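# Fasten the strap's buckle around the rolled mat

## Task

Wrap the strap around the rolled-up mat and close its buckle, so the mat ends up held by the fastened strap.

## Robot and tools

Robot: two six-joint arms on one table. left_arm stands on the +y side and right_arm on the -y side; these names do not match image left and right. Calibrated base positions in the scene frame: left_arm (+0.035, +0.444, +0.013) m, right_arm (-0.033, -0.388, +0.013) m, each turned slightly about z. Joint order in every row and every per-arm list: shoulder pan, shoulder lift, elbow, wrist 1, wrist 2, wrist 3. Stated ranges in rad: pan, lift, wrist 1, wrist 2 and wrist 3 are -6.283 to 6.283; elbow is -3.142 to 3.142. A target more than about 0.010 rad beyond a range end, and further out than the current angle, is refused. A target past the real end is clipped, and the result may then print "joint sent to its limit".

Gripper: two parallel fingers pointing along the gripper's +z axis and closing along its x axis. end_effector_position is the point midway between the pads; the fingertips extend 17.5 mm past it. A block (the wrist camera housing) sticks out about 10 cm from the wrist 3 axis toward the gripper's -y side and turns with it, so watch it near the mat and the other arm.

Frame: all hand poses, velocities and targets are in the scene frame. Its origin is at table-top height, halfway between the nominal bases; +x points out over the table, +z points up, +y toward left_arm. Printed hand poses can be off by a few cm.

Row format (used by execute_actions and move): one flat list of 18 numbers covering both arms, even if only one moves. Numbers 1-6: left_arm absolute joint target angles in rad. Numbers 7-9: left gripper position, force_limit, speed, each from -1 to 1. Numbers 10-18: the same nine for right_arm. Gripper position +1 = open, 50 mm gap; about -0.65 = pads meet; -1 = close on whatever is there. force_limit maps -1/0/+1 to roughly 20/102/185 N per pad (the final grip can exceed it by ~15 N). speed maps -1/0/+1 to 20/85/150 mm/s. Both start at +1. To leave a gripper alone, resend its last three numbers exactly; a 0 is a real command. A new force_limit or speed only takes effect once position changes by 0.01 or more.

execute_actions: argument actions is a list of actions; each action is a table of up to 15 rows, one row per 1/30 s control step, and a shorter table keeps its last row for the rest. Each action spans 0.5 s. cameras: list of names, ["all"], or []; images are returned by default only when actions is empty. The drive limits each joint's target to 3.14 rad/s, to within 0.651 rad of its measured angle per step, and slows a row that would move a hand faster than 4 m/s. Far targets need several actions; resend the rest if unfinished.

move: target is one 18-number row or a list of up to 15 rows (absolute joint angles, as above); joints of both arms are interpolated together, so hands follow curves, with no obstacle avoidance. speed: rad/s for the joint with the longest way to go, 0.01 to 3.14, default 0.5, one number or one per target. blend: rad, corner rounding between listed targets, 0 = stop at each. stop_force: N, 3 to 120, one value for both arms; a path ends when the wrist sensor feels that much push against the motion; use a low speed for touching, and omit it when pulling away from a surface. zero: with stop_force, true re-zeros the sensor before the move. blocking=false returns after ~0.5 s while the move continues (not allowed with stop_force); a new move replaces a running one. The result adds a "move:" line: done, off_target, moving, held or fault, plus limits=held if steps were withheld.

wait: seconds 0 to 10; arms keep their last command. stop: brakes the running move; fingers keep moving. zoom_image: camera plus region [x0, y0, x1, y1] in pixels, top-left origin, at most 504 x 504, from that camera's latest image. zero_wrist_force: arm = left_arm or right_arm. finished_scene: scene = the current scene number; call it only when the buckle stays fastened with the robot let go.

Cameras (all 896x504): cam_high, cam_low, cam_front, cam_over, cam_left_wrist, cam_right_wrist.

Result lines: Joint positions, Joint velocities ("within noise" when still), Joint targets (what joints are currently driven to; resend to hold still), Joint torques (whole drive output, with offsets and noise), Tool commands, end effector position/quat/velocities, Wrist force and Wrist torque in the gripper's own axes plus a peak line, object_status per gripper: 0 moving, 1 blocked while opening, 2 blocked while closing (a grip), 3 at commanded position or pads touching (usually nothing held). position_measured counts give gap ≈ (250 - counts) x 0.202 mm. "joint command not followed" means the inter-arm clearance check altered targets. Motor temperatures, MOTOR HOT at 70 °C.

Avoid: contact torque reaching 135 N m on the three big joints or 25.2 N m on a wrist joint, or about 150 N (±25) external force; either stops that arm for 10 s. Wrist joints can only push about 11 N m extra. Arms are stiff, so commanding even slightly past a firm contact can fault; approach slowly. Do not let the arms press or collide with each other, and do not close a gripper on the other arm's fingers. Do not drop the mat or strap, release moving parts, slam into the table, or let anything leave the table. Long holding or stretched poses heat motors; at 85 °C the arm is braked for 30 s or more. Loose objects may occasionally get nudged by an outside push.

Each tool is called by a JSON object that holds its "api" and its "payload".

## Session

{"api": "execute_actions", "payload": {"actions": []}}

Scene clock: 0.00 s.
left_arm: end_effector_position=(+0.8428, +0.2902, +0.1138) position_measured=3 object_status=3 end_effector_quat_wxyz=(+0.025, +0.985, +0.112, +0.126) | right_arm: end_effector_position=(+0.5677, -0.4365, +0.3374) position_measured=3 object_status=3 end_effector_quat_wxyz=(+0.049, +0.980, -0.079, +0.176)
Joint positions: left_arm=[-0.322 -0.834 1.227 -2.21 -1.497 0.98] | right_arm=[3.428 -1.6 -1.673 -1.127 1.371 1.929]
Joint velocities: within noise
Joint torques (N m): no reading
Motor temperatures (°C): left_arm=[29 37 36 34 39 35] | right_arm=[44 40 26 30 49 43]
Wrist force (N): no reading
Wrist torque (N m): no reading
Wrist force, peak (N): no reading
Joint targets: left_arm=[-0.322 -0.834 1.227 -2.210 -1.497 0.980] | right_arm=[3.428 -1.600 -1.673 -1.127 1.371 1.929]
Tool commands: left_gripper/position=+1.0 left_gripper/force_limit=+1.0 left_gripper/speed=+1.0 right_gripper/position=+1.0 right_gripper/force_limit=+1.0 right_gripper/speed=+1.0

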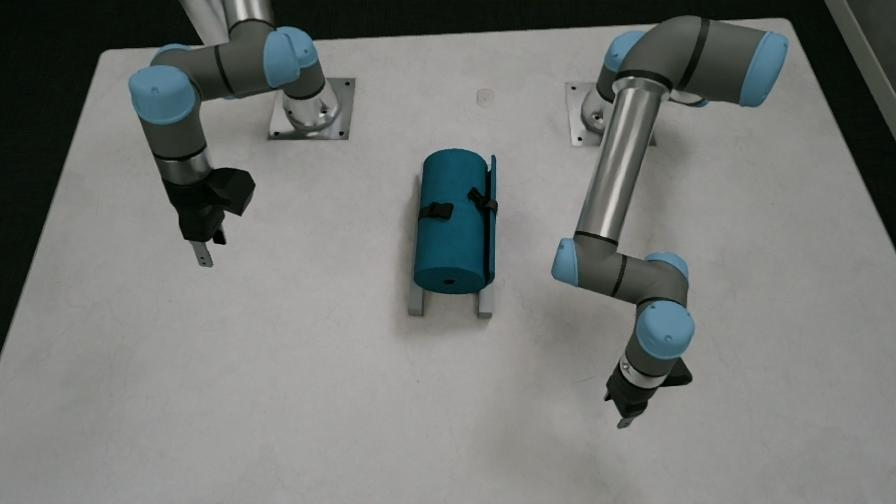

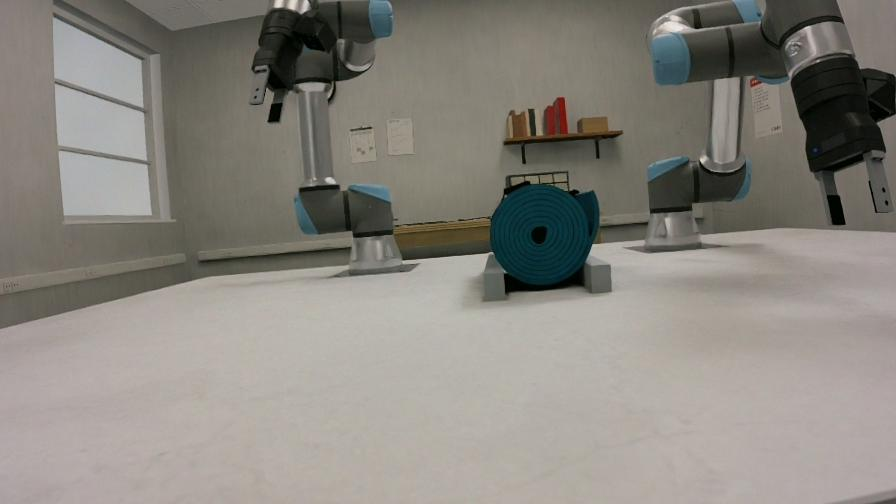

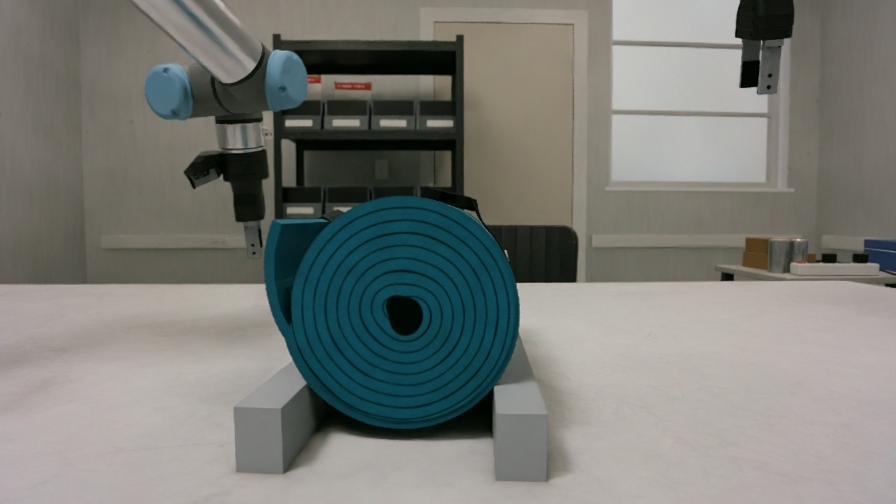

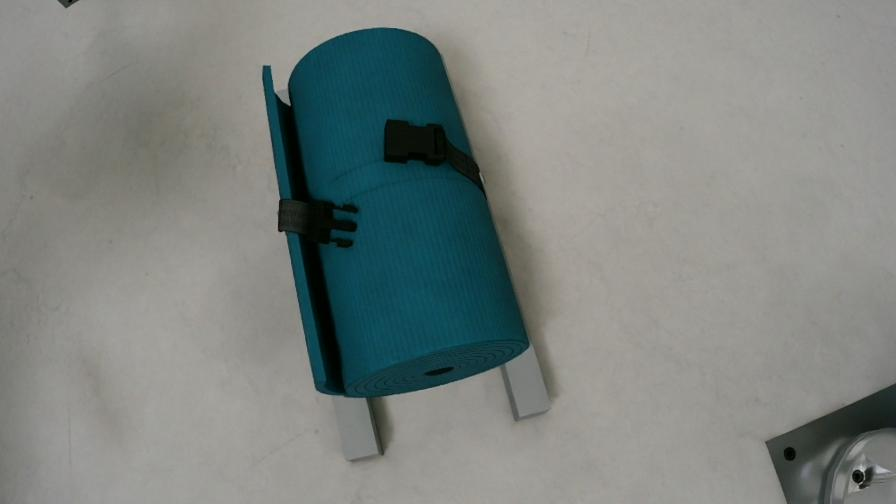

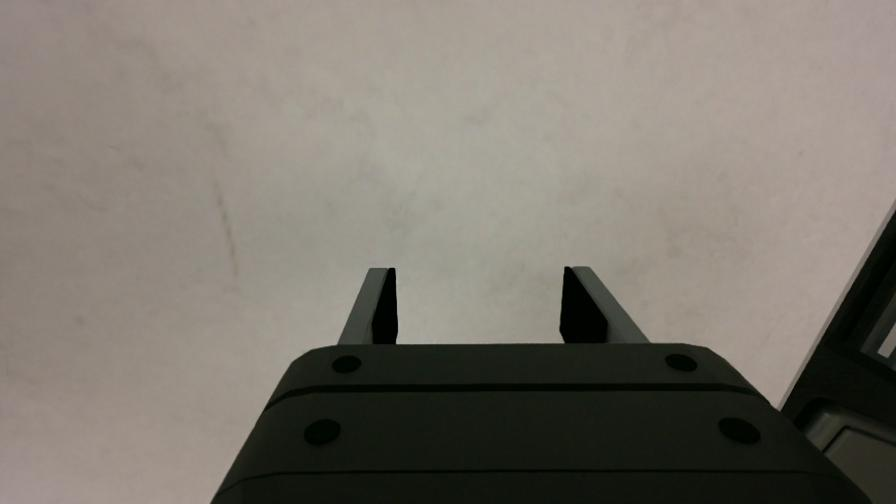

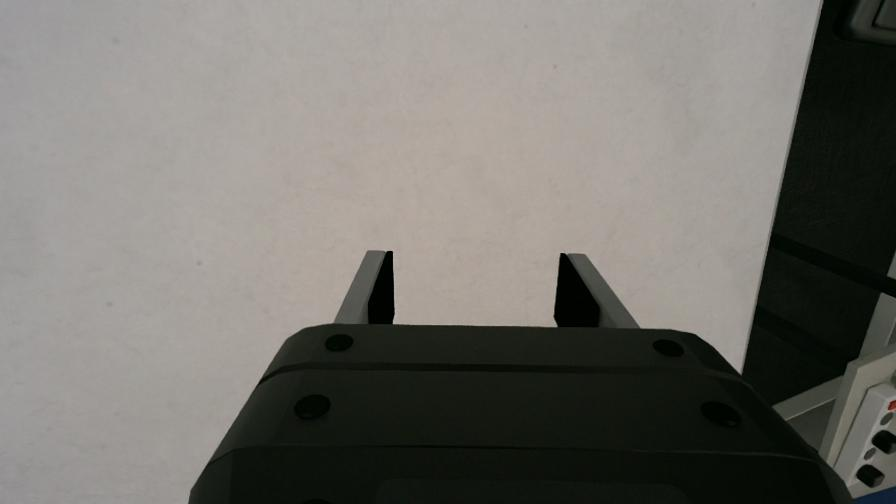

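{"api": "zoom_image", "payload": {"camera": "cam_over", "region": [250, 90, 502, 260]}}

{"api": "zoom_image", "payload": {"camera": "cam_high", "region": [390, 130, 530, 330]}}

{"api": "zoom_image", "payload": {"camera": "cam_front", "region": [230, 170, 550, 350]}}

Scaled by 2.000.

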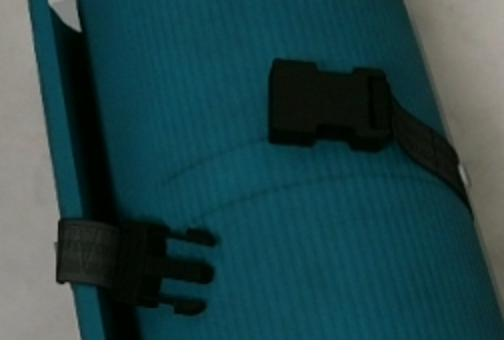

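Scaled by 2.520.

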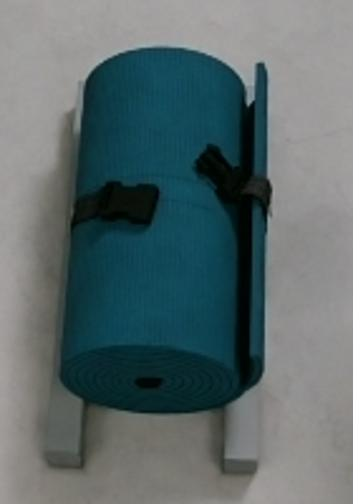

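Scaled by 1.575.

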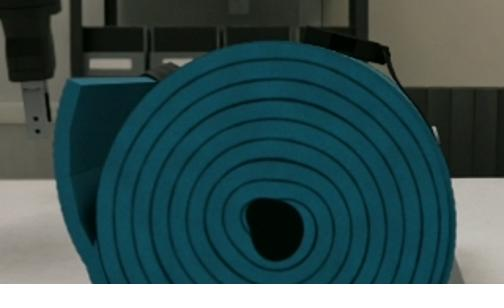

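{"api": "move", "payload": {"target": [-0.322,-0.834,1.227,-2.21,-1.497,0.98,1,1,1,4.266,-1.7777,-1.1906,-1.7441,1.5708,-0.503,1,1,1], "speed": 1.2, "cameras": ["cam_right_wrist","cam_over","cam_high"]}}

Scene clock: 56.00 s.
left_arm: end_effector_position=(+0.8427, +0.2905, +0.1135) position_measured=3 object_status=3 end_effector_quat_wxyz=(+0.024, +0.985, +0.112, +0.126) | right_arm: end_effector_position=(+0.3599, +0.0504, +0.3996) position_measured=3 object_status=3 end_effector_quat_wxyz=(+0.000, +0.000, +1.000, +0.000)
Joint positions: left_arm=[-0.322 -0.834 1.227 -2.21 -1.497 0.98] | right_arm=[4.266 -1.778 -1.191 -1.744 1.571 -0.503]
Joint torques (N m): left_arm=[9.04 -49.94 -16.73 -1.03 -1.23 2.34] | right_arm=[0.62 42.97 15.11 3.89 -2.99 -0.86]
Wrist force (N): left_arm=[0.1 0.1 0.0] | right_arm=[0.1 0.5 -0.3]
Wrist torque (N m): left_arm=[0.02 -0.01 -0.02] | right_arm=[0.08 -0.12 0.16]
Wrist force, peak (N): left_arm=[0.2 0.4 -0.1] | right_arm=[1.4 1.9 -0.6]
Joint targets: left_arm=[-0.322 -0.834 1.227 -2.210 -1.497 0.980] | right_arm=[4.266 -1.778 -1.191 -1.744 1.571 -0.503]
move: done
Images, in order (width x height): cam_high 896x504, cam_over 896x504, cam_right_wrist 896x504.

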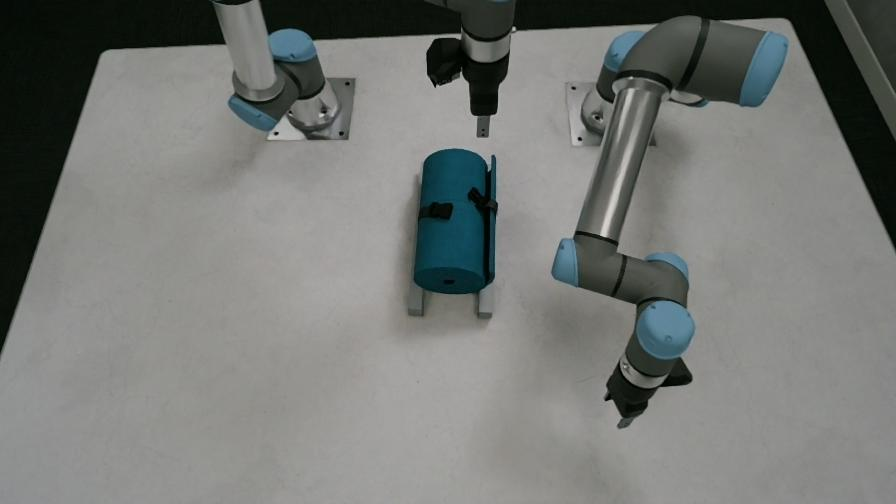

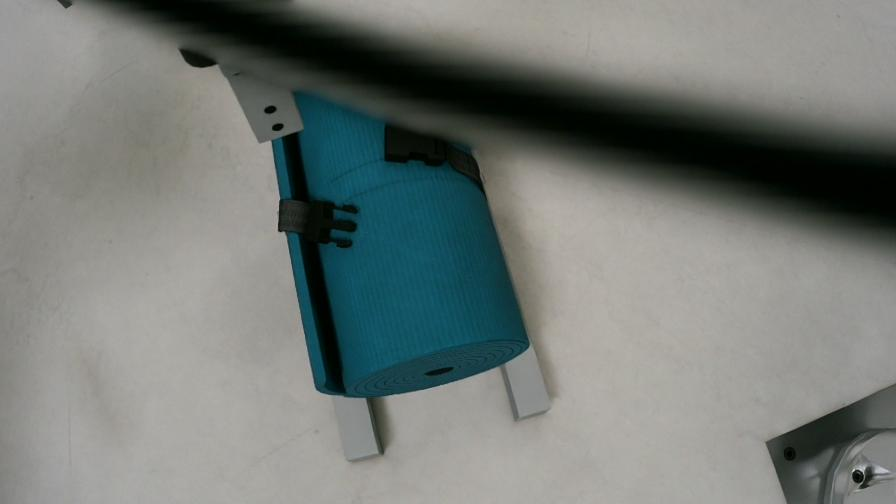

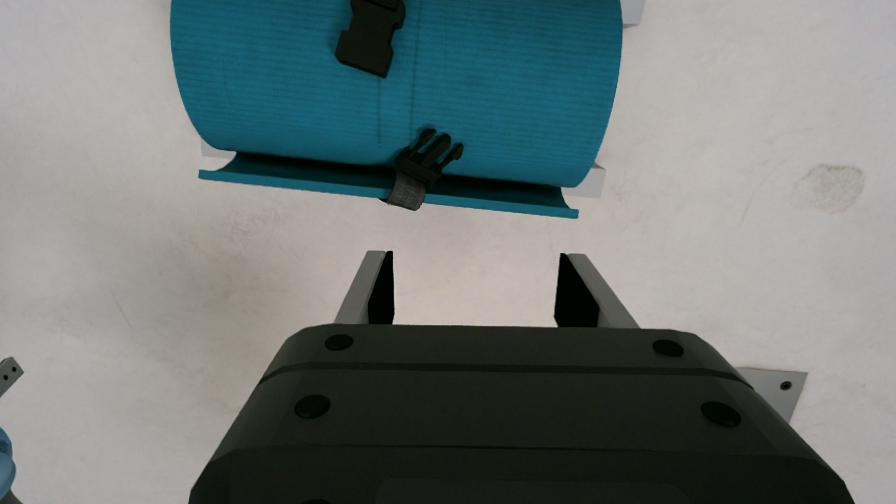

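{"api": "move", "payload": {"target": [[-0.322,-0.834,1.227,-2.21,-1.497,0.98,1,1,1,3.862,-1.3869,-2.0187,-0.9646,1.9753,-0.8355,1,1,1],[-0.7848,-1.7766,2.0518,-2.251,-1.9124,0.6633,1,1,1,3.862,-1.3869,-2.0187,-0.9646,1.9753,-0.8355,1,1,1]], "speed": 1.0, "cameras": ["cam_right_wrist","cam_left_wrist","cam_over"]}}

Scene clock: 94.30 s.
left_arm: end_effector_position=(+0.3904, +0.1195, +0.2996) position_measured=3 object_status=3 end_effector_quat_wxyz=(+0.259, +0.966, +0.000, +0.000) | right_arm: end_effector_position=(+0.3599, -0.1199, +0.2998) position_measured=3 object_status=3 end_effector_quat_wxyz=(+0.000, +0.000, +0.966, +0.259)
Joint positions: left_arm=[-0.785 -1.776 2.052 -2.251 -1.912 0.663] | right_arm=[3.862 -1.387 -2.019 -0.965 1.975 -0.836]
Joint torques (N m): left_arm=[-0.52 -26.06 -18.83 -1.53 -0.55 1.82] | right_arm=[-7.1 26.04 15.14 5.02 3.18 -0.83]
Wrist force (N): left_arm=[-0.3 -0.8 0.8] | right_arm=[-0.7 0.3 0.2]
Wrist torque (N m): left_arm=[-0.09 0.09 -0.15] | right_arm=[0.02 0.12 -0.16]
Wrist force, peak (N): left_arm=[3.0 -2.7 3.8] | right_arm=[0.9 3.0 -1.6]
Joint targets: left_arm=[-0.785 -1.777 2.052 -2.251 -1.912 0.663] | right_arm=[3.862 -1.387 -2.019 -0.965 1.975 -0.835]
move: done
Images, in order (width x height): cam_over 896x504, cam_left_wrist 896x504, cam_right_wrist 896x504.

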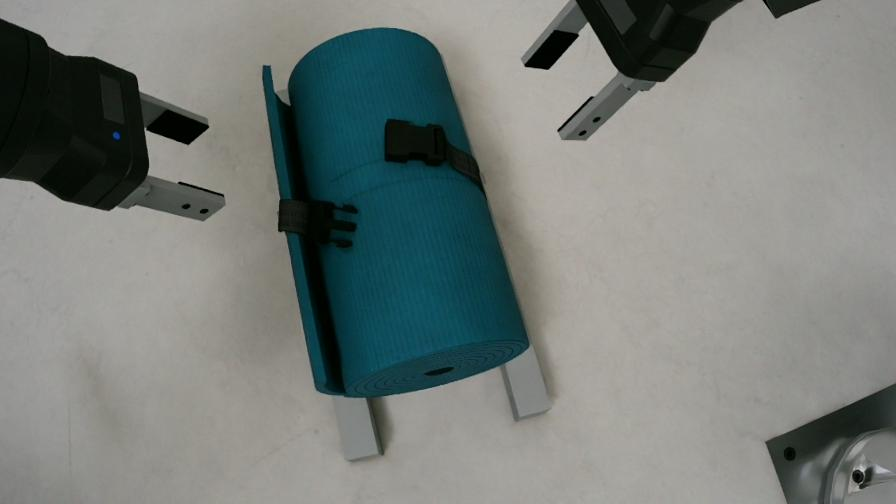

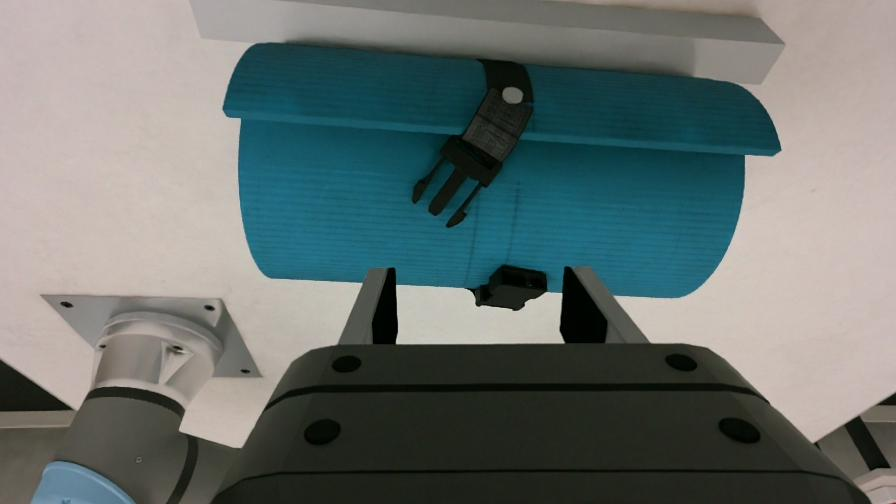

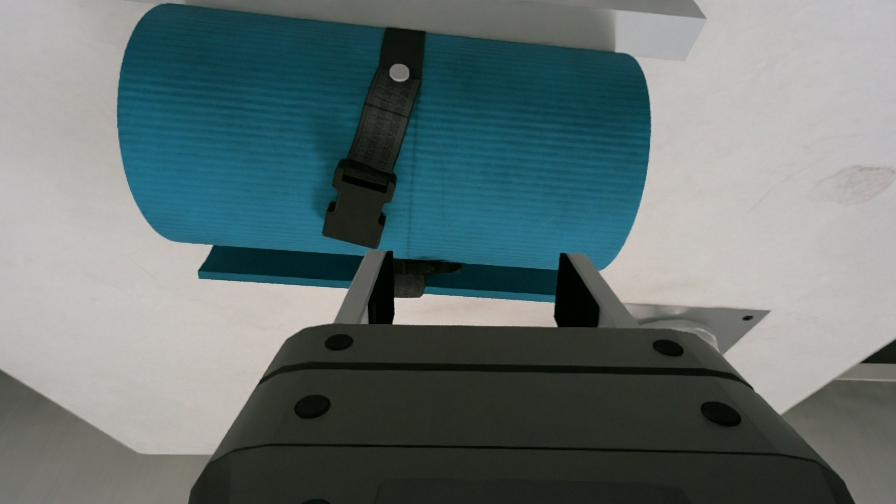

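{"api": "zoom_image", "payload": {"camera": "cam_right_wrist", "region": [290, 40, 510, 310]}}

{"api": "zoom_image", "payload": {"camera": "cam_left_wrist", "region": [380, 50, 600, 320]}}

Scaled by 1.867.

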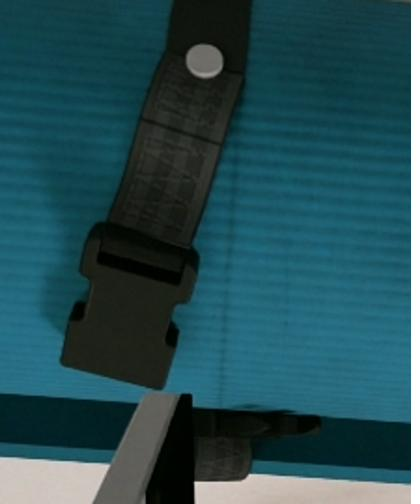

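Scaled by 1.867.

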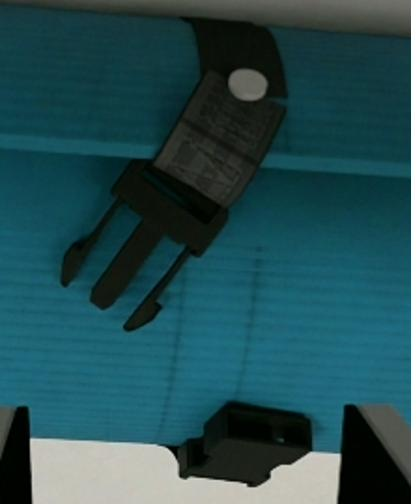

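{"api": "move", "payload": {"target": [-0.6637,-1.4223,1.8435,-2.0042,-2.1817,1.5496,1,-0.7,0,3.930,-1.5266,-2.0798,-0.6509,1.8392,-0.4966,1,-0.7,0], "speed": 0.8, "cameras": ["cam_right_wrist","cam_left_wrist","cam_over"]}}

Scene clock: 153.07 s.
left_arm: end_effector_position=(+0.4200, +0.0889, +0.2242) position_measured=3 object_status=3 end_effector_quat_wxyz=(+0.283, +0.896, -0.326, -0.103) | right_arm: end_effector_position=(+0.4049, -0.0809, +0.2433) position_measured=3 object_status=3 end_effector_quat_wxyz=(+0.036, +0.135, +0.957, +0.256)
Joint positions: left_arm=[-0.664 -1.422 1.843 -2.004 -2.182 1.549] | right_arm=[3.93 -1.527 -2.08 -0.651 1.839 -0.497]
Joint torques (N m): left_arm=[-8.28 -33.46 -17.03 -5.13 -0.44 1.9] | right_arm=[-7.24 30.74 31.48 3.72 3.14 -0.11]
Wrist force (N): left_arm=[-0.4 -1.1 0.9] | right_arm=[-0.6 0.2 0.1]
Wrist torque (N m): left_arm=[-0.14 0.11 -0.07] | right_arm=[-0.01 0.12 -0.09]
Wrist force, peak (N): left_arm=[0.6 -1.8 1.7] | right_arm=[-0.9 0.2 0.9]
Joint targets: left_arm=[-0.664 -1.422 1.844 -2.004 -2.182 1.550] | right_arm=[3.930 -1.527 -2.080 -0.651 1.839 -0.497]
move: done
Images, in order (width x height): cam_over 896x504, cam_left_wrist 896x504, cam_right_wrist 896x504.

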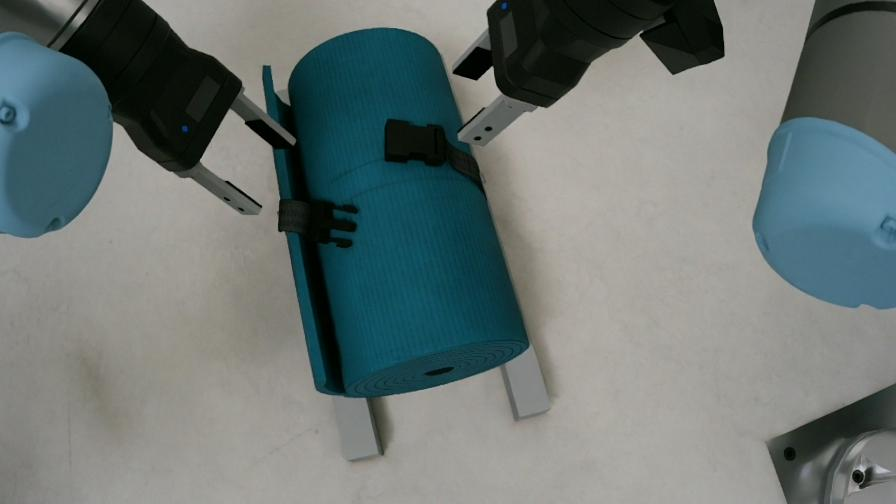

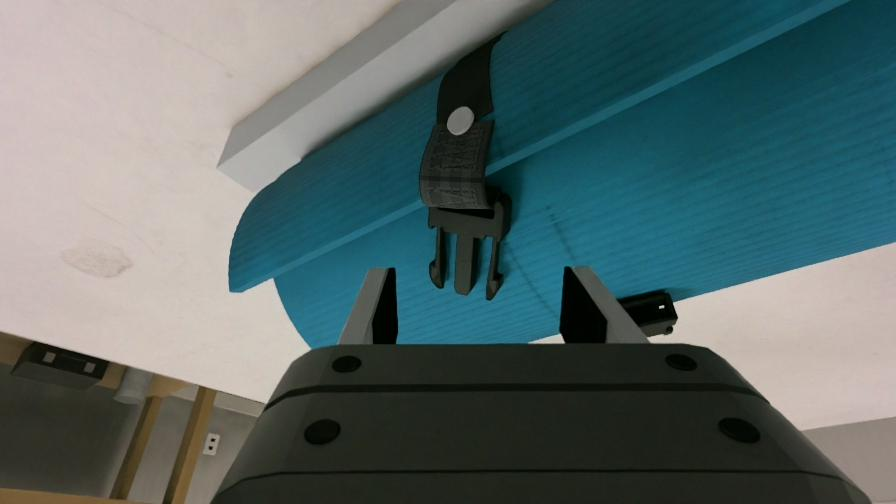

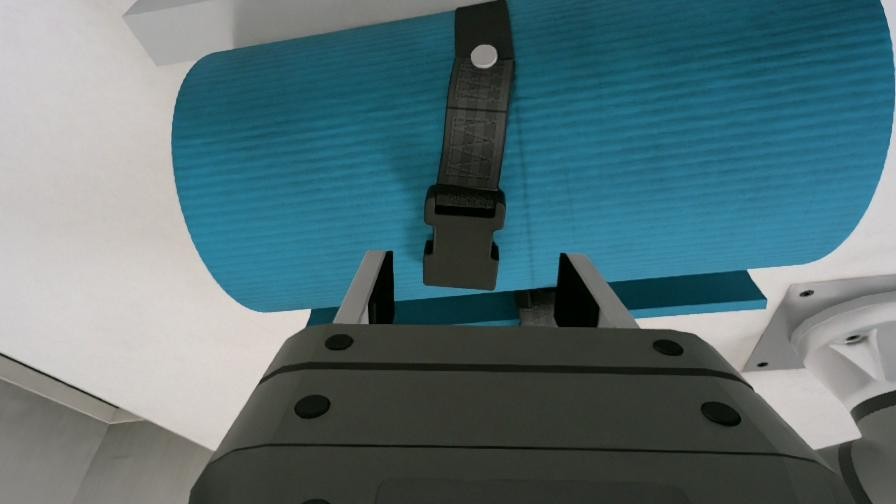

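{"api": "move", "payload": {"target": [-0.7302,-1.3741,1.9407,-2.1960,-2.1793,1.4685,1,-0.7,0,3.965,-1.6503,-2.1106,-0.4880,1.8236,-0.4641,1,-0.7,0], "speed": 0.12, "stop_force": 10, "cameras": ["cam_right_wrist","cam_left_wrist","cam_front"]}}

Scene clock: 164.03 s.
left_arm: end_effector_position=(+0.3979, +0.0624, +0.1751) position_measured=3 object_status=3 end_effector_quat_wxyz=(+0.283, +0.896, -0.326, -0.103) | right_arm: end_effector_position=(+0.4135, -0.0524, +0.1914) position_measured=3 object_status=3 end_effector_quat_wxyz=(+0.036, +0.135, +0.956, +0.256)
Joint positions: left_arm=[-0.73 -1.374 1.941 -2.196 -2.179 1.469] | right_arm=[3.965 -1.65 -2.111 -0.488 1.824 -0.464]
Joint torques (N m): left_arm=[10.9 -41.85 -28.53 -0.57 0.61 2.36] | right_arm=[-7.11 34.58 30.05 4.33 2.97 -0.95]
Wrist force (N): left_arm=[-0.3 -0.7 0.3] | right_arm=[-0.4 0.4 0.2]
Wrist torque (N m): left_arm=[-0.15 0.08 -0.12] | right_arm=[0.02 0.07 -0.19]
Wrist force, peak (N): left_arm=[-0.4 -1.3 1.3] | right_arm=[-1.0 0.1 -0.7]
Joint targets: left_arm=[-0.730 -1.374 1.941 -2.196 -2.179 1.468] | right_arm=[3.965 -1.650 -2.111 -0.488 1.824 -0.464]
move: done
Images, in order (width x height): cam_front 896x504, cam_left_wrist 896x504, cam_right_wrist 896x504.

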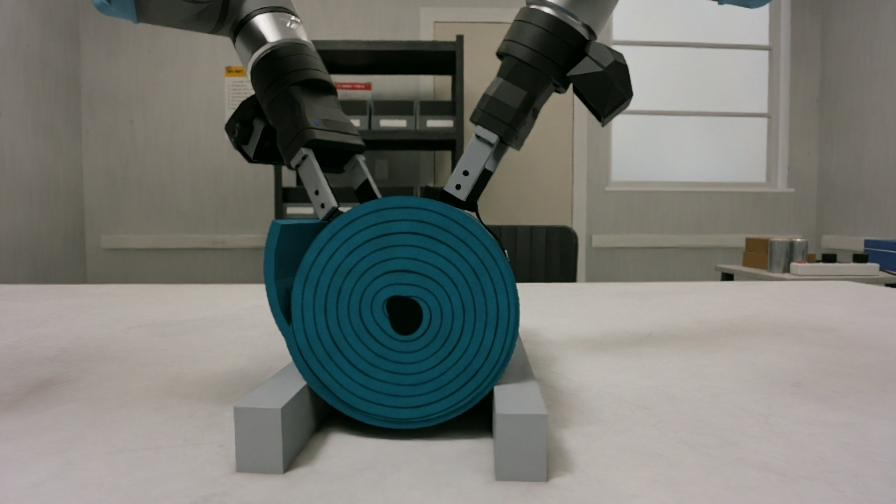

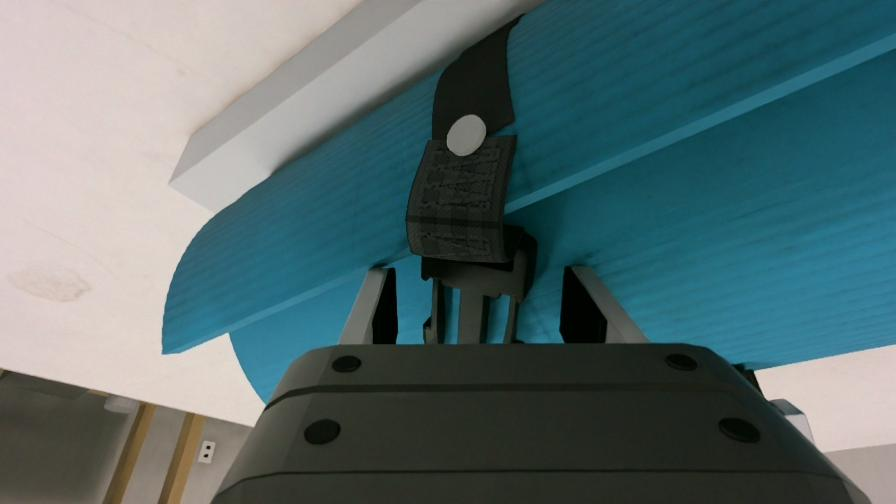

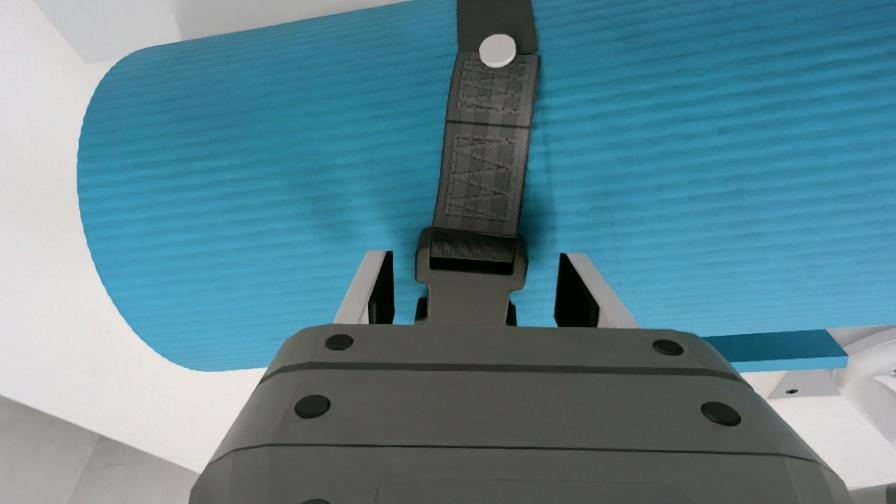

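{"api": "move", "payload": {"target": [-0.7357,-1.3701,1.9488,-2.212,-2.1791,1.4617,1,-0.7,0,3.9679,-1.6606,-2.1132,-0.4744,1.8223,-0.4614,1,-0.7,0], "speed": 0.05, "stop_force": 8}}

{"api": "move", "payload": {"target": [-0.7357,-1.3701,1.9488,-2.212,-2.1791,1.4617,-1,-0.5,-1,3.9679,-1.6606,-2.1132,-0.4744,1.8223,-0.4614,-1,-0.5,-1], "cameras": ["cam_right_wrist","cam_left_wrist","cam_over"]}}

Scene clock: 173.30 s.
left_arm: end_effector_position=(+0.3976, +0.0620, +0.1744) position_measured=3 object_status=3 end_effector_quat_wxyz=(+0.283, +0.896, -0.326, -0.103) | right_arm: end_effector_position=(+0.4138, -0.0502, +0.1869) position_measured=3 object_status=3 end_effector_quat_wxyz=(+0.036, +0.135, +0.956, +0.256)
Joint positions: left_arm=[-0.731 -1.373 1.942 -2.2 -2.179 1.467] | right_arm=[3.968 -1.661 -2.113 -0.474 1.822 -0.461]
Joint torques (N m): left_arm=[6.86 -38.4 -25.13 -3.27 -2.85 2.42] | right_arm=[-6 34.47 25.71 2.46 -0.35 -0.64]
Wrist force (N): left_arm=[0.3 -0.3 -8.3] | right_arm=[-0.6 0.1 0.3]
Wrist torque (N m): left_arm=[-0.07 0.26 -0.16] | right_arm=[-0.01 0.10 -0.19]
Wrist force, peak (N): left_arm=[0.3 -0.9 -15.2] | right_arm=[-0.8 0.1 0.4]
Joint targets: left_arm=[-0.731 -1.373 1.942 -2.200 -2.179 1.467] | right_arm=[3.968 -1.661 -2.113 -0.474 1.822 -0.461]
move: contact (left_arm); left_arm: the wrist 1 is farthest, 0.012 rad from its target

Scene clock: 175.90 s.
left_arm: end_effector_position=(+0.3959, +0.0605, +0.1713) position_measured=237 object_status=2 end_effector_quat_wxyz=(+0.283, +0.896, -0.326, -0.103) | right_arm: end_effector_position=(+0.4138, -0.0502, +0.1870) position_measured=87 object_status=2 end_effector_quat_wxyz=(+0.036, +0.135, +0.956, +0.256)
Joint positions: left_arm=[-0.736 -1.37 1.949 -2.212 -2.179 1.462] | right_arm=[3.968 -1.661 -2.113 -0.474 1.822 -0.461]
Joint torques (N m): left_arm=[-16.38 -9.27 -8.26 -0.89 -3.49 2.23] | right_arm=[-6.23 33.63 27.56 2.72 2.61 -0.6]
Wrist force (N): left_arm=[-8.8 -4.3 -55.8] | right_arm=[-0.6 0.2 0.3]
Wrist torque (N m): left_arm=[0.24 -0.15 -0.16] | right_arm=[0.00 0.10 -0.19]
Wrist force, peak (N): left_arm=[-8.8 -4.3 -55.8] | right_arm=[-0.9 0.5 0.0]
Joint targets: left_arm=[-0.736 -1.370 1.949 -2.212 -2.179 1.462] | right_arm=[3.968 -1.661 -2.113 -0.474 1.822 -0.461]
move: done
Images, in order (width x height): cam_over 896x504, cam_left_wrist 896x504, cam_right_wrist 896x504.

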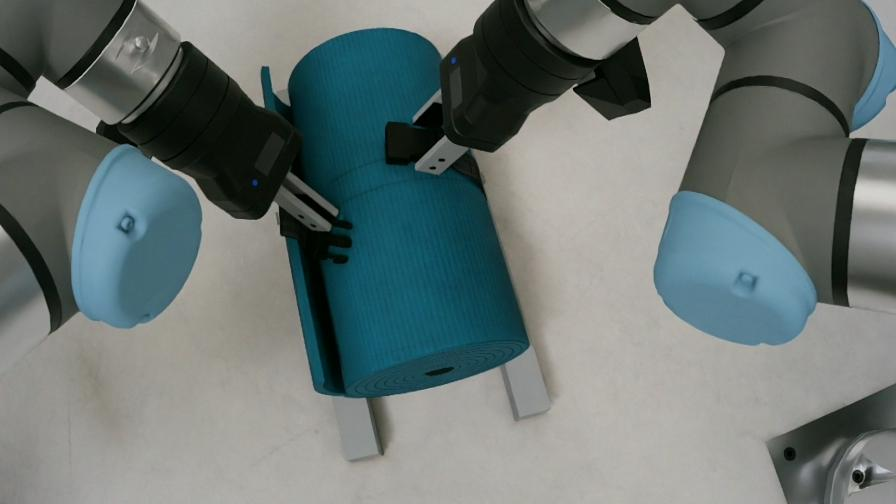

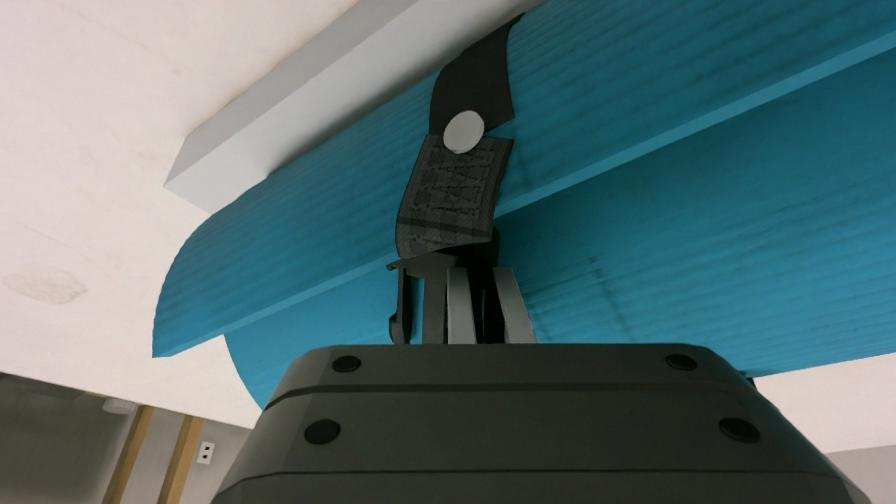

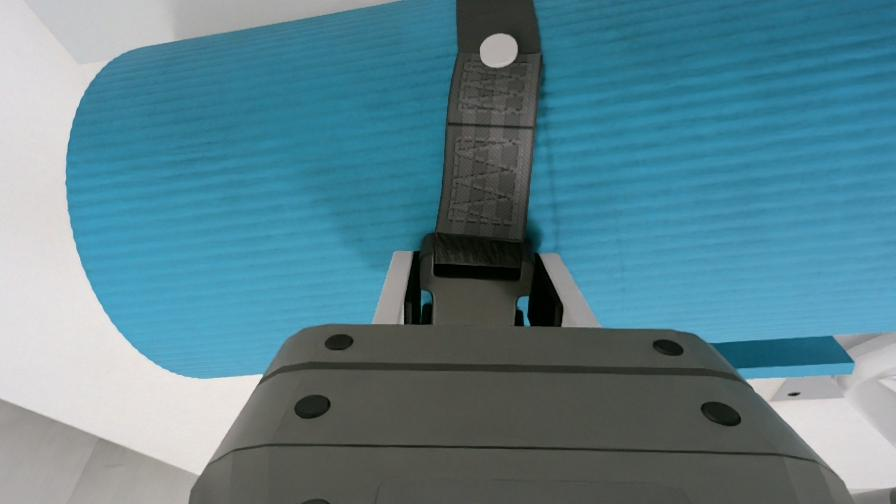

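{"api": "move", "payload": {"target": [-0.730,-1.374,1.941,-2.196,-2.179,1.468,-1,-0.5,-1,3.9679,-1.6606,-2.1132,-0.4744,1.8223,-0.4614,-1,-0.5,-1], "speed": 0.1}}

{"api": "move", "payload": {"target": [[-0.730,-1.374,1.941,-2.196,-2.179,1.468,1,-0.5,-1,3.9679,-1.6606,-2.1132,-0.4744,1.8223,-0.4614,-1,-0.5,-1],[-0.6637,-1.4223,1.8435,-2.0042,-2.1817,1.5496,1,-0.5,-1,3.9679,-1.6606,-2.1132,-0.4744,1.8223,-0.4614,-1,-0.5,-1]], "speed": 0.2, "cameras": ["cam_left_wrist","cam_over","cam_front"]}}

{"api": "zoom_image", "payload": {"camera": "cam_left_wrist", "region": [380, 80, 600, 350]}}

Scene clock: 184.00 s.
left_arm: end_effector_position=(+0.3980, +0.0627, +0.1749) position_measured=252 object_status=3 end_effector_quat_wxyz=(+0.282, +0.896, -0.326, -0.103) | right_arm: end_effector_position=(+0.4138, -0.0502, +0.1870) position_measured=87 object_status=2 end_effector_quat_wxyz=(+0.036, +0.135, +0.956, +0.256)
Joint positions: left_arm=[-0.73 -1.374 1.941 -2.196 -2.179 1.468] | right_arm=[3.968 -1.661 -2.113 -0.474 1.822 -0.461]
Joint torques (N m): left_arm=[3.53 -38.96 -21.16 -3.95 0.39 1.15] | right_arm=[-6.25 30.71 27.28 3.19 2.57 -0.58]
Wrist force (N): left_arm=[-0.5 -1.4 0.8] | right_arm=[-0.6 0.3 -0.2]
Wrist torque (N m): left_arm=[-0.18 0.14 -0.20] | right_arm=[0.00 0.09 -0.19]
Wrist force, peak (N): left_arm=[-8.9 -4.8 -56.2] | right_arm=[-0.9 0.4 -0.1]
Joint targets: left_arm=[-0.730 -1.374 1.941 -2.196 -2.179 1.468] | right_arm=[3.968 -1.661 -2.113 -0.474 1.822 -0.461]
move: done

Scene clock: 188.10 s.
left_arm: end_effector_position=(+0.4200, +0.0889, +0.2242) position_measured=3 object_status=3 end_effector_quat_wxyz=(+0.283, +0.896, -0.326, -0.103) | right_arm: end_effector_position=(+0.4138, -0.0502, +0.1870) position_measured=87 object_status=2 end_effector_quat_wxyz=(+0.036, +0.135, +0.956, +0.256)
Joint positions: left_arm=[-0.664 -1.422 1.843 -2.004 -2.182 1.55] | right_arm=[3.968 -1.661 -2.113 -0.474 1.822 -0.461]
Joint torques (N m): left_arm=[-7.85 -23.72 -17.2 -4.88 -2.3 -2.55] | right_arm=[-6.45 28.09 27.66 3.73 2.56 -0.55]
Wrist force (N): left_arm=[-0.5 -1.4 1.1] | right_arm=[-0.8 0.3 -0.2]
Wrist torque (N m): left_arm=[-0.20 0.13 -0.16] | right_arm=[-0.01 0.11 -0.19]
Wrist force, peak (N): left_arm=[-0.6 -1.8 2.1] | right_arm=[-1.0 0.5 -0.1]
Joint targets: left_arm=[-0.664 -1.422 1.844 -2.004 -2.182 1.550] | right_arm=[3.968 -1.661 -2.113 -0.474 1.822 -0.461]
move: done
Images, in order (width x height): cam_front 896x504, cam_over 896x504, cam_left_wrist 896x504.

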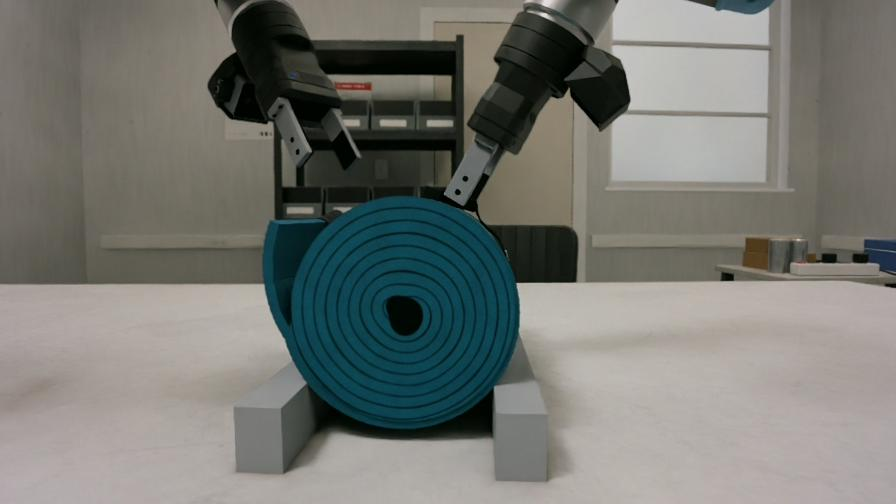

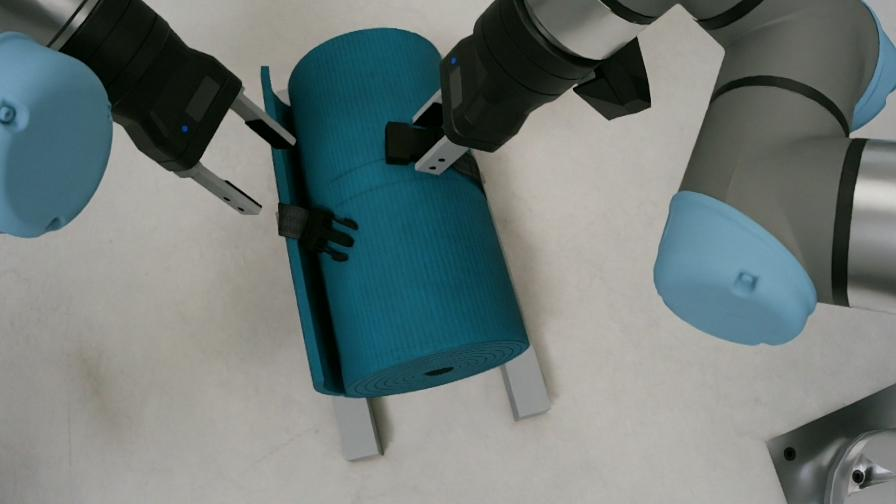

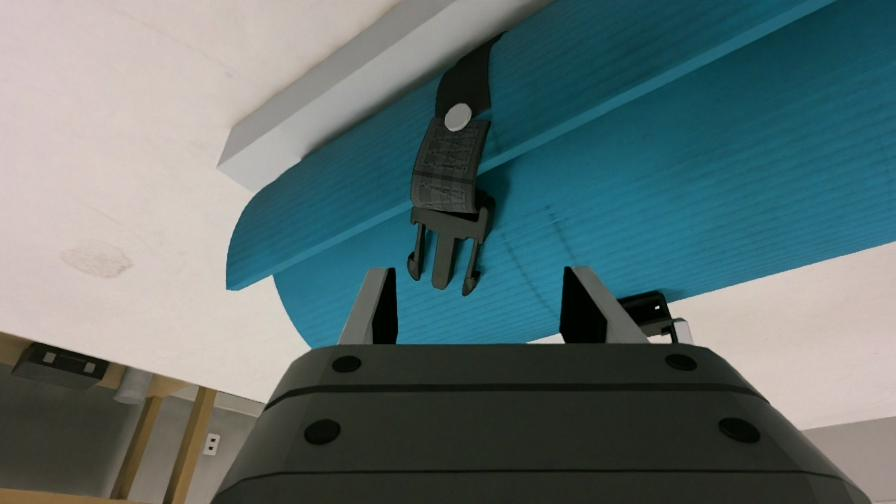

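Scaled by 1.867.

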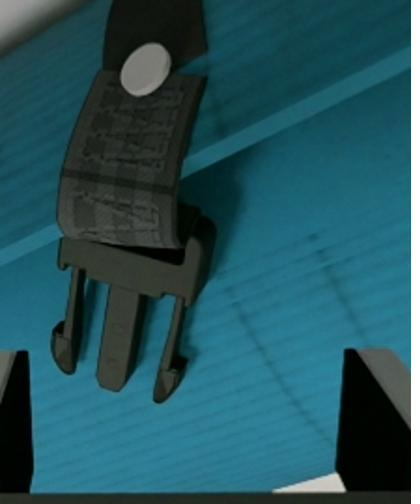

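{"api": "move", "payload": {"target": [-0.7376,-1.5705,2.2522,-2.7403,-2.0932,1.3826,0.8,-0.5,-0.5,3.9679,-1.6606,-2.1132,-0.4744,1.8223,-0.4614,-1,-0.5,-1], "speed": 0.5, "cameras": ["cam_left_wrist"]}}

{"api": "zoom_image", "payload": {"camera": "cam_left_wrist", "region": [340, 80, 620, 350]}}

Scene clock: 218.50 s.
left_arm: end_effector_position=(+0.3888, +0.0928, +0.2015) position_measured=32 object_status=3 end_effector_quat_wxyz=(+0.331, +0.877, -0.337, +0.088) | right_arm: end_effector_position=(+0.4138, -0.0502, +0.1870) position_measured=87 object_status=2 end_effector_quat_wxyz=(+0.036, +0.135, +0.956, +0.256)
Joint positions: left_arm=[-0.738 -1.571 2.252 -2.74 -2.093 1.383] | right_arm=[3.968 -1.661 -2.113 -0.474 1.822 -0.461]
Joint torques (N m): left_arm=[9.63 -14.61 -18.68 -4.97 -2.66 2.51] | right_arm=[-5.92 25.21 27.47 4.2 2.53 -0.73]
Wrist force (N): left_arm=[-0.4 -1.5 0.6] | right_arm=[-0.7 0.2 -0.1]
Wrist torque (N m): left_arm=[-0.26 0.13 -0.07] | right_arm=[-0.02 0.10 -0.19]
Wrist force, peak (N): left_arm=[-0.7 -1.7 1.1] | right_arm=[-1.1 0.3 0.0]
Joint targets: left_arm=[-0.738 -1.571 2.252 -2.740 -2.093 1.383] | right_arm=[3.968 -1.661 -2.113 -0.474 1.822 -0.461]
move: done
Images, in order (width x height): cam_left_wrist 896x504.

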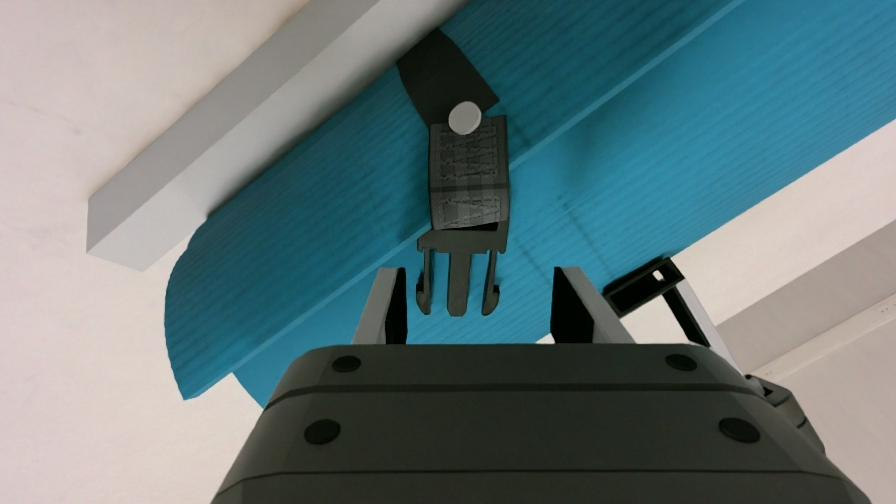

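Scaled by 1.800.

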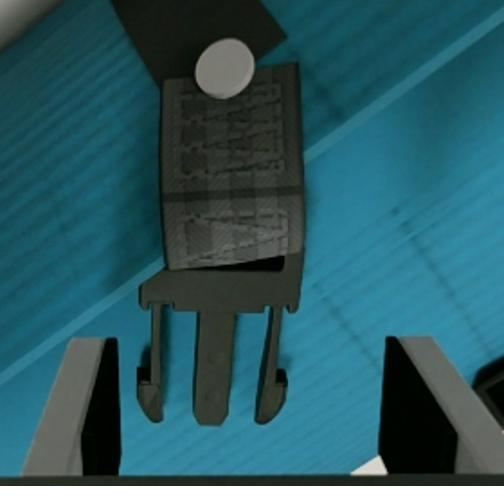

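{"api": "move", "payload": {"target": [-0.8044,-1.4728,2.2774,-2.8958,-2.0609,1.3158,0.8,-0.5,-0.5,3.9679,-1.6606,-2.1132,-0.4744,1.8223,-0.4614,-1,-0.5,-1], "speed": 0.08, "stop_force": 6, "cameras": ["cam_left_wrist"]}}

{"api": "zoom_image", "payload": {"camera": "cam_left_wrist", "region": [340, 80, 620, 350]}}

Scene clock: 226.73 s.
left_arm: end_effector_position=(+0.3852, +0.0771, +0.1837) position_measured=32 object_status=3 end_effector_quat_wxyz=(+0.331, +0.877, -0.337, +0.088) | right_arm: end_effector_position=(+0.4138, -0.0502, +0.1870) position_measured=87 object_status=2 end_effector_quat_wxyz=(+0.036, +0.135, +0.956, +0.256)
Joint positions: left_arm=[-0.772 -1.52 2.265 -2.82 -2.077 1.348] | right_arm=[3.968 -1.661 -2.113 -0.474 1.822 -0.461]
Joint torques (N m): left_arm=[9.24 -17.55 -24.43 -4.85 -2.15 0.93] | right_arm=[-5.66 22.26 27.83 4.7 2.42 -0.7]
Wrist force (N): left_arm=[3.0 0.8 -5.1] | right_arm=[-0.8 0.2 0.0]
Wrist torque (N m): left_arm=[-0.22 -0.02 -0.15] | right_arm=[0.00 0.12 -0.19]
Wrist force, peak (N): left_arm=[5.0 3.8 -10.6] | right_arm=[-1.0 0.4 -0.1]
Joint targets: left_arm=[-0.772 -1.520 2.265 -2.820 -2.077 1.348] | right_arm=[3.968 -1.661 -2.113 -0.474 1.822 -0.461]
move: contact (left_arm); left_arm: the wrist 1 is farthest, 0.076 rad from its target
Images, in order (width x height): cam_left_wrist 896x504.

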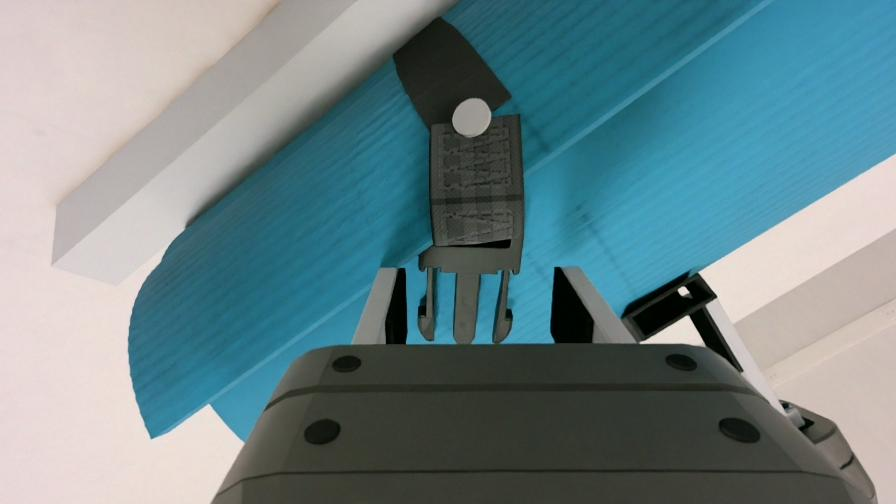

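Scaled by 1.800.

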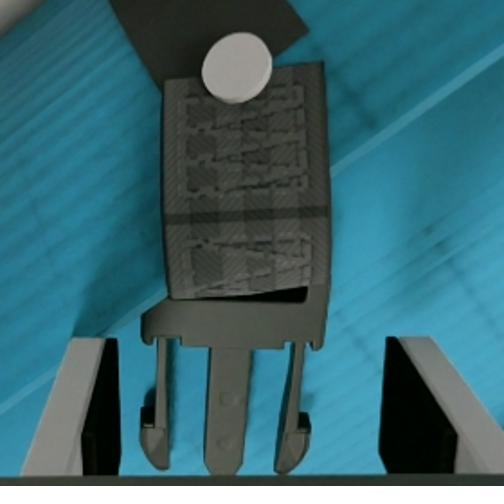

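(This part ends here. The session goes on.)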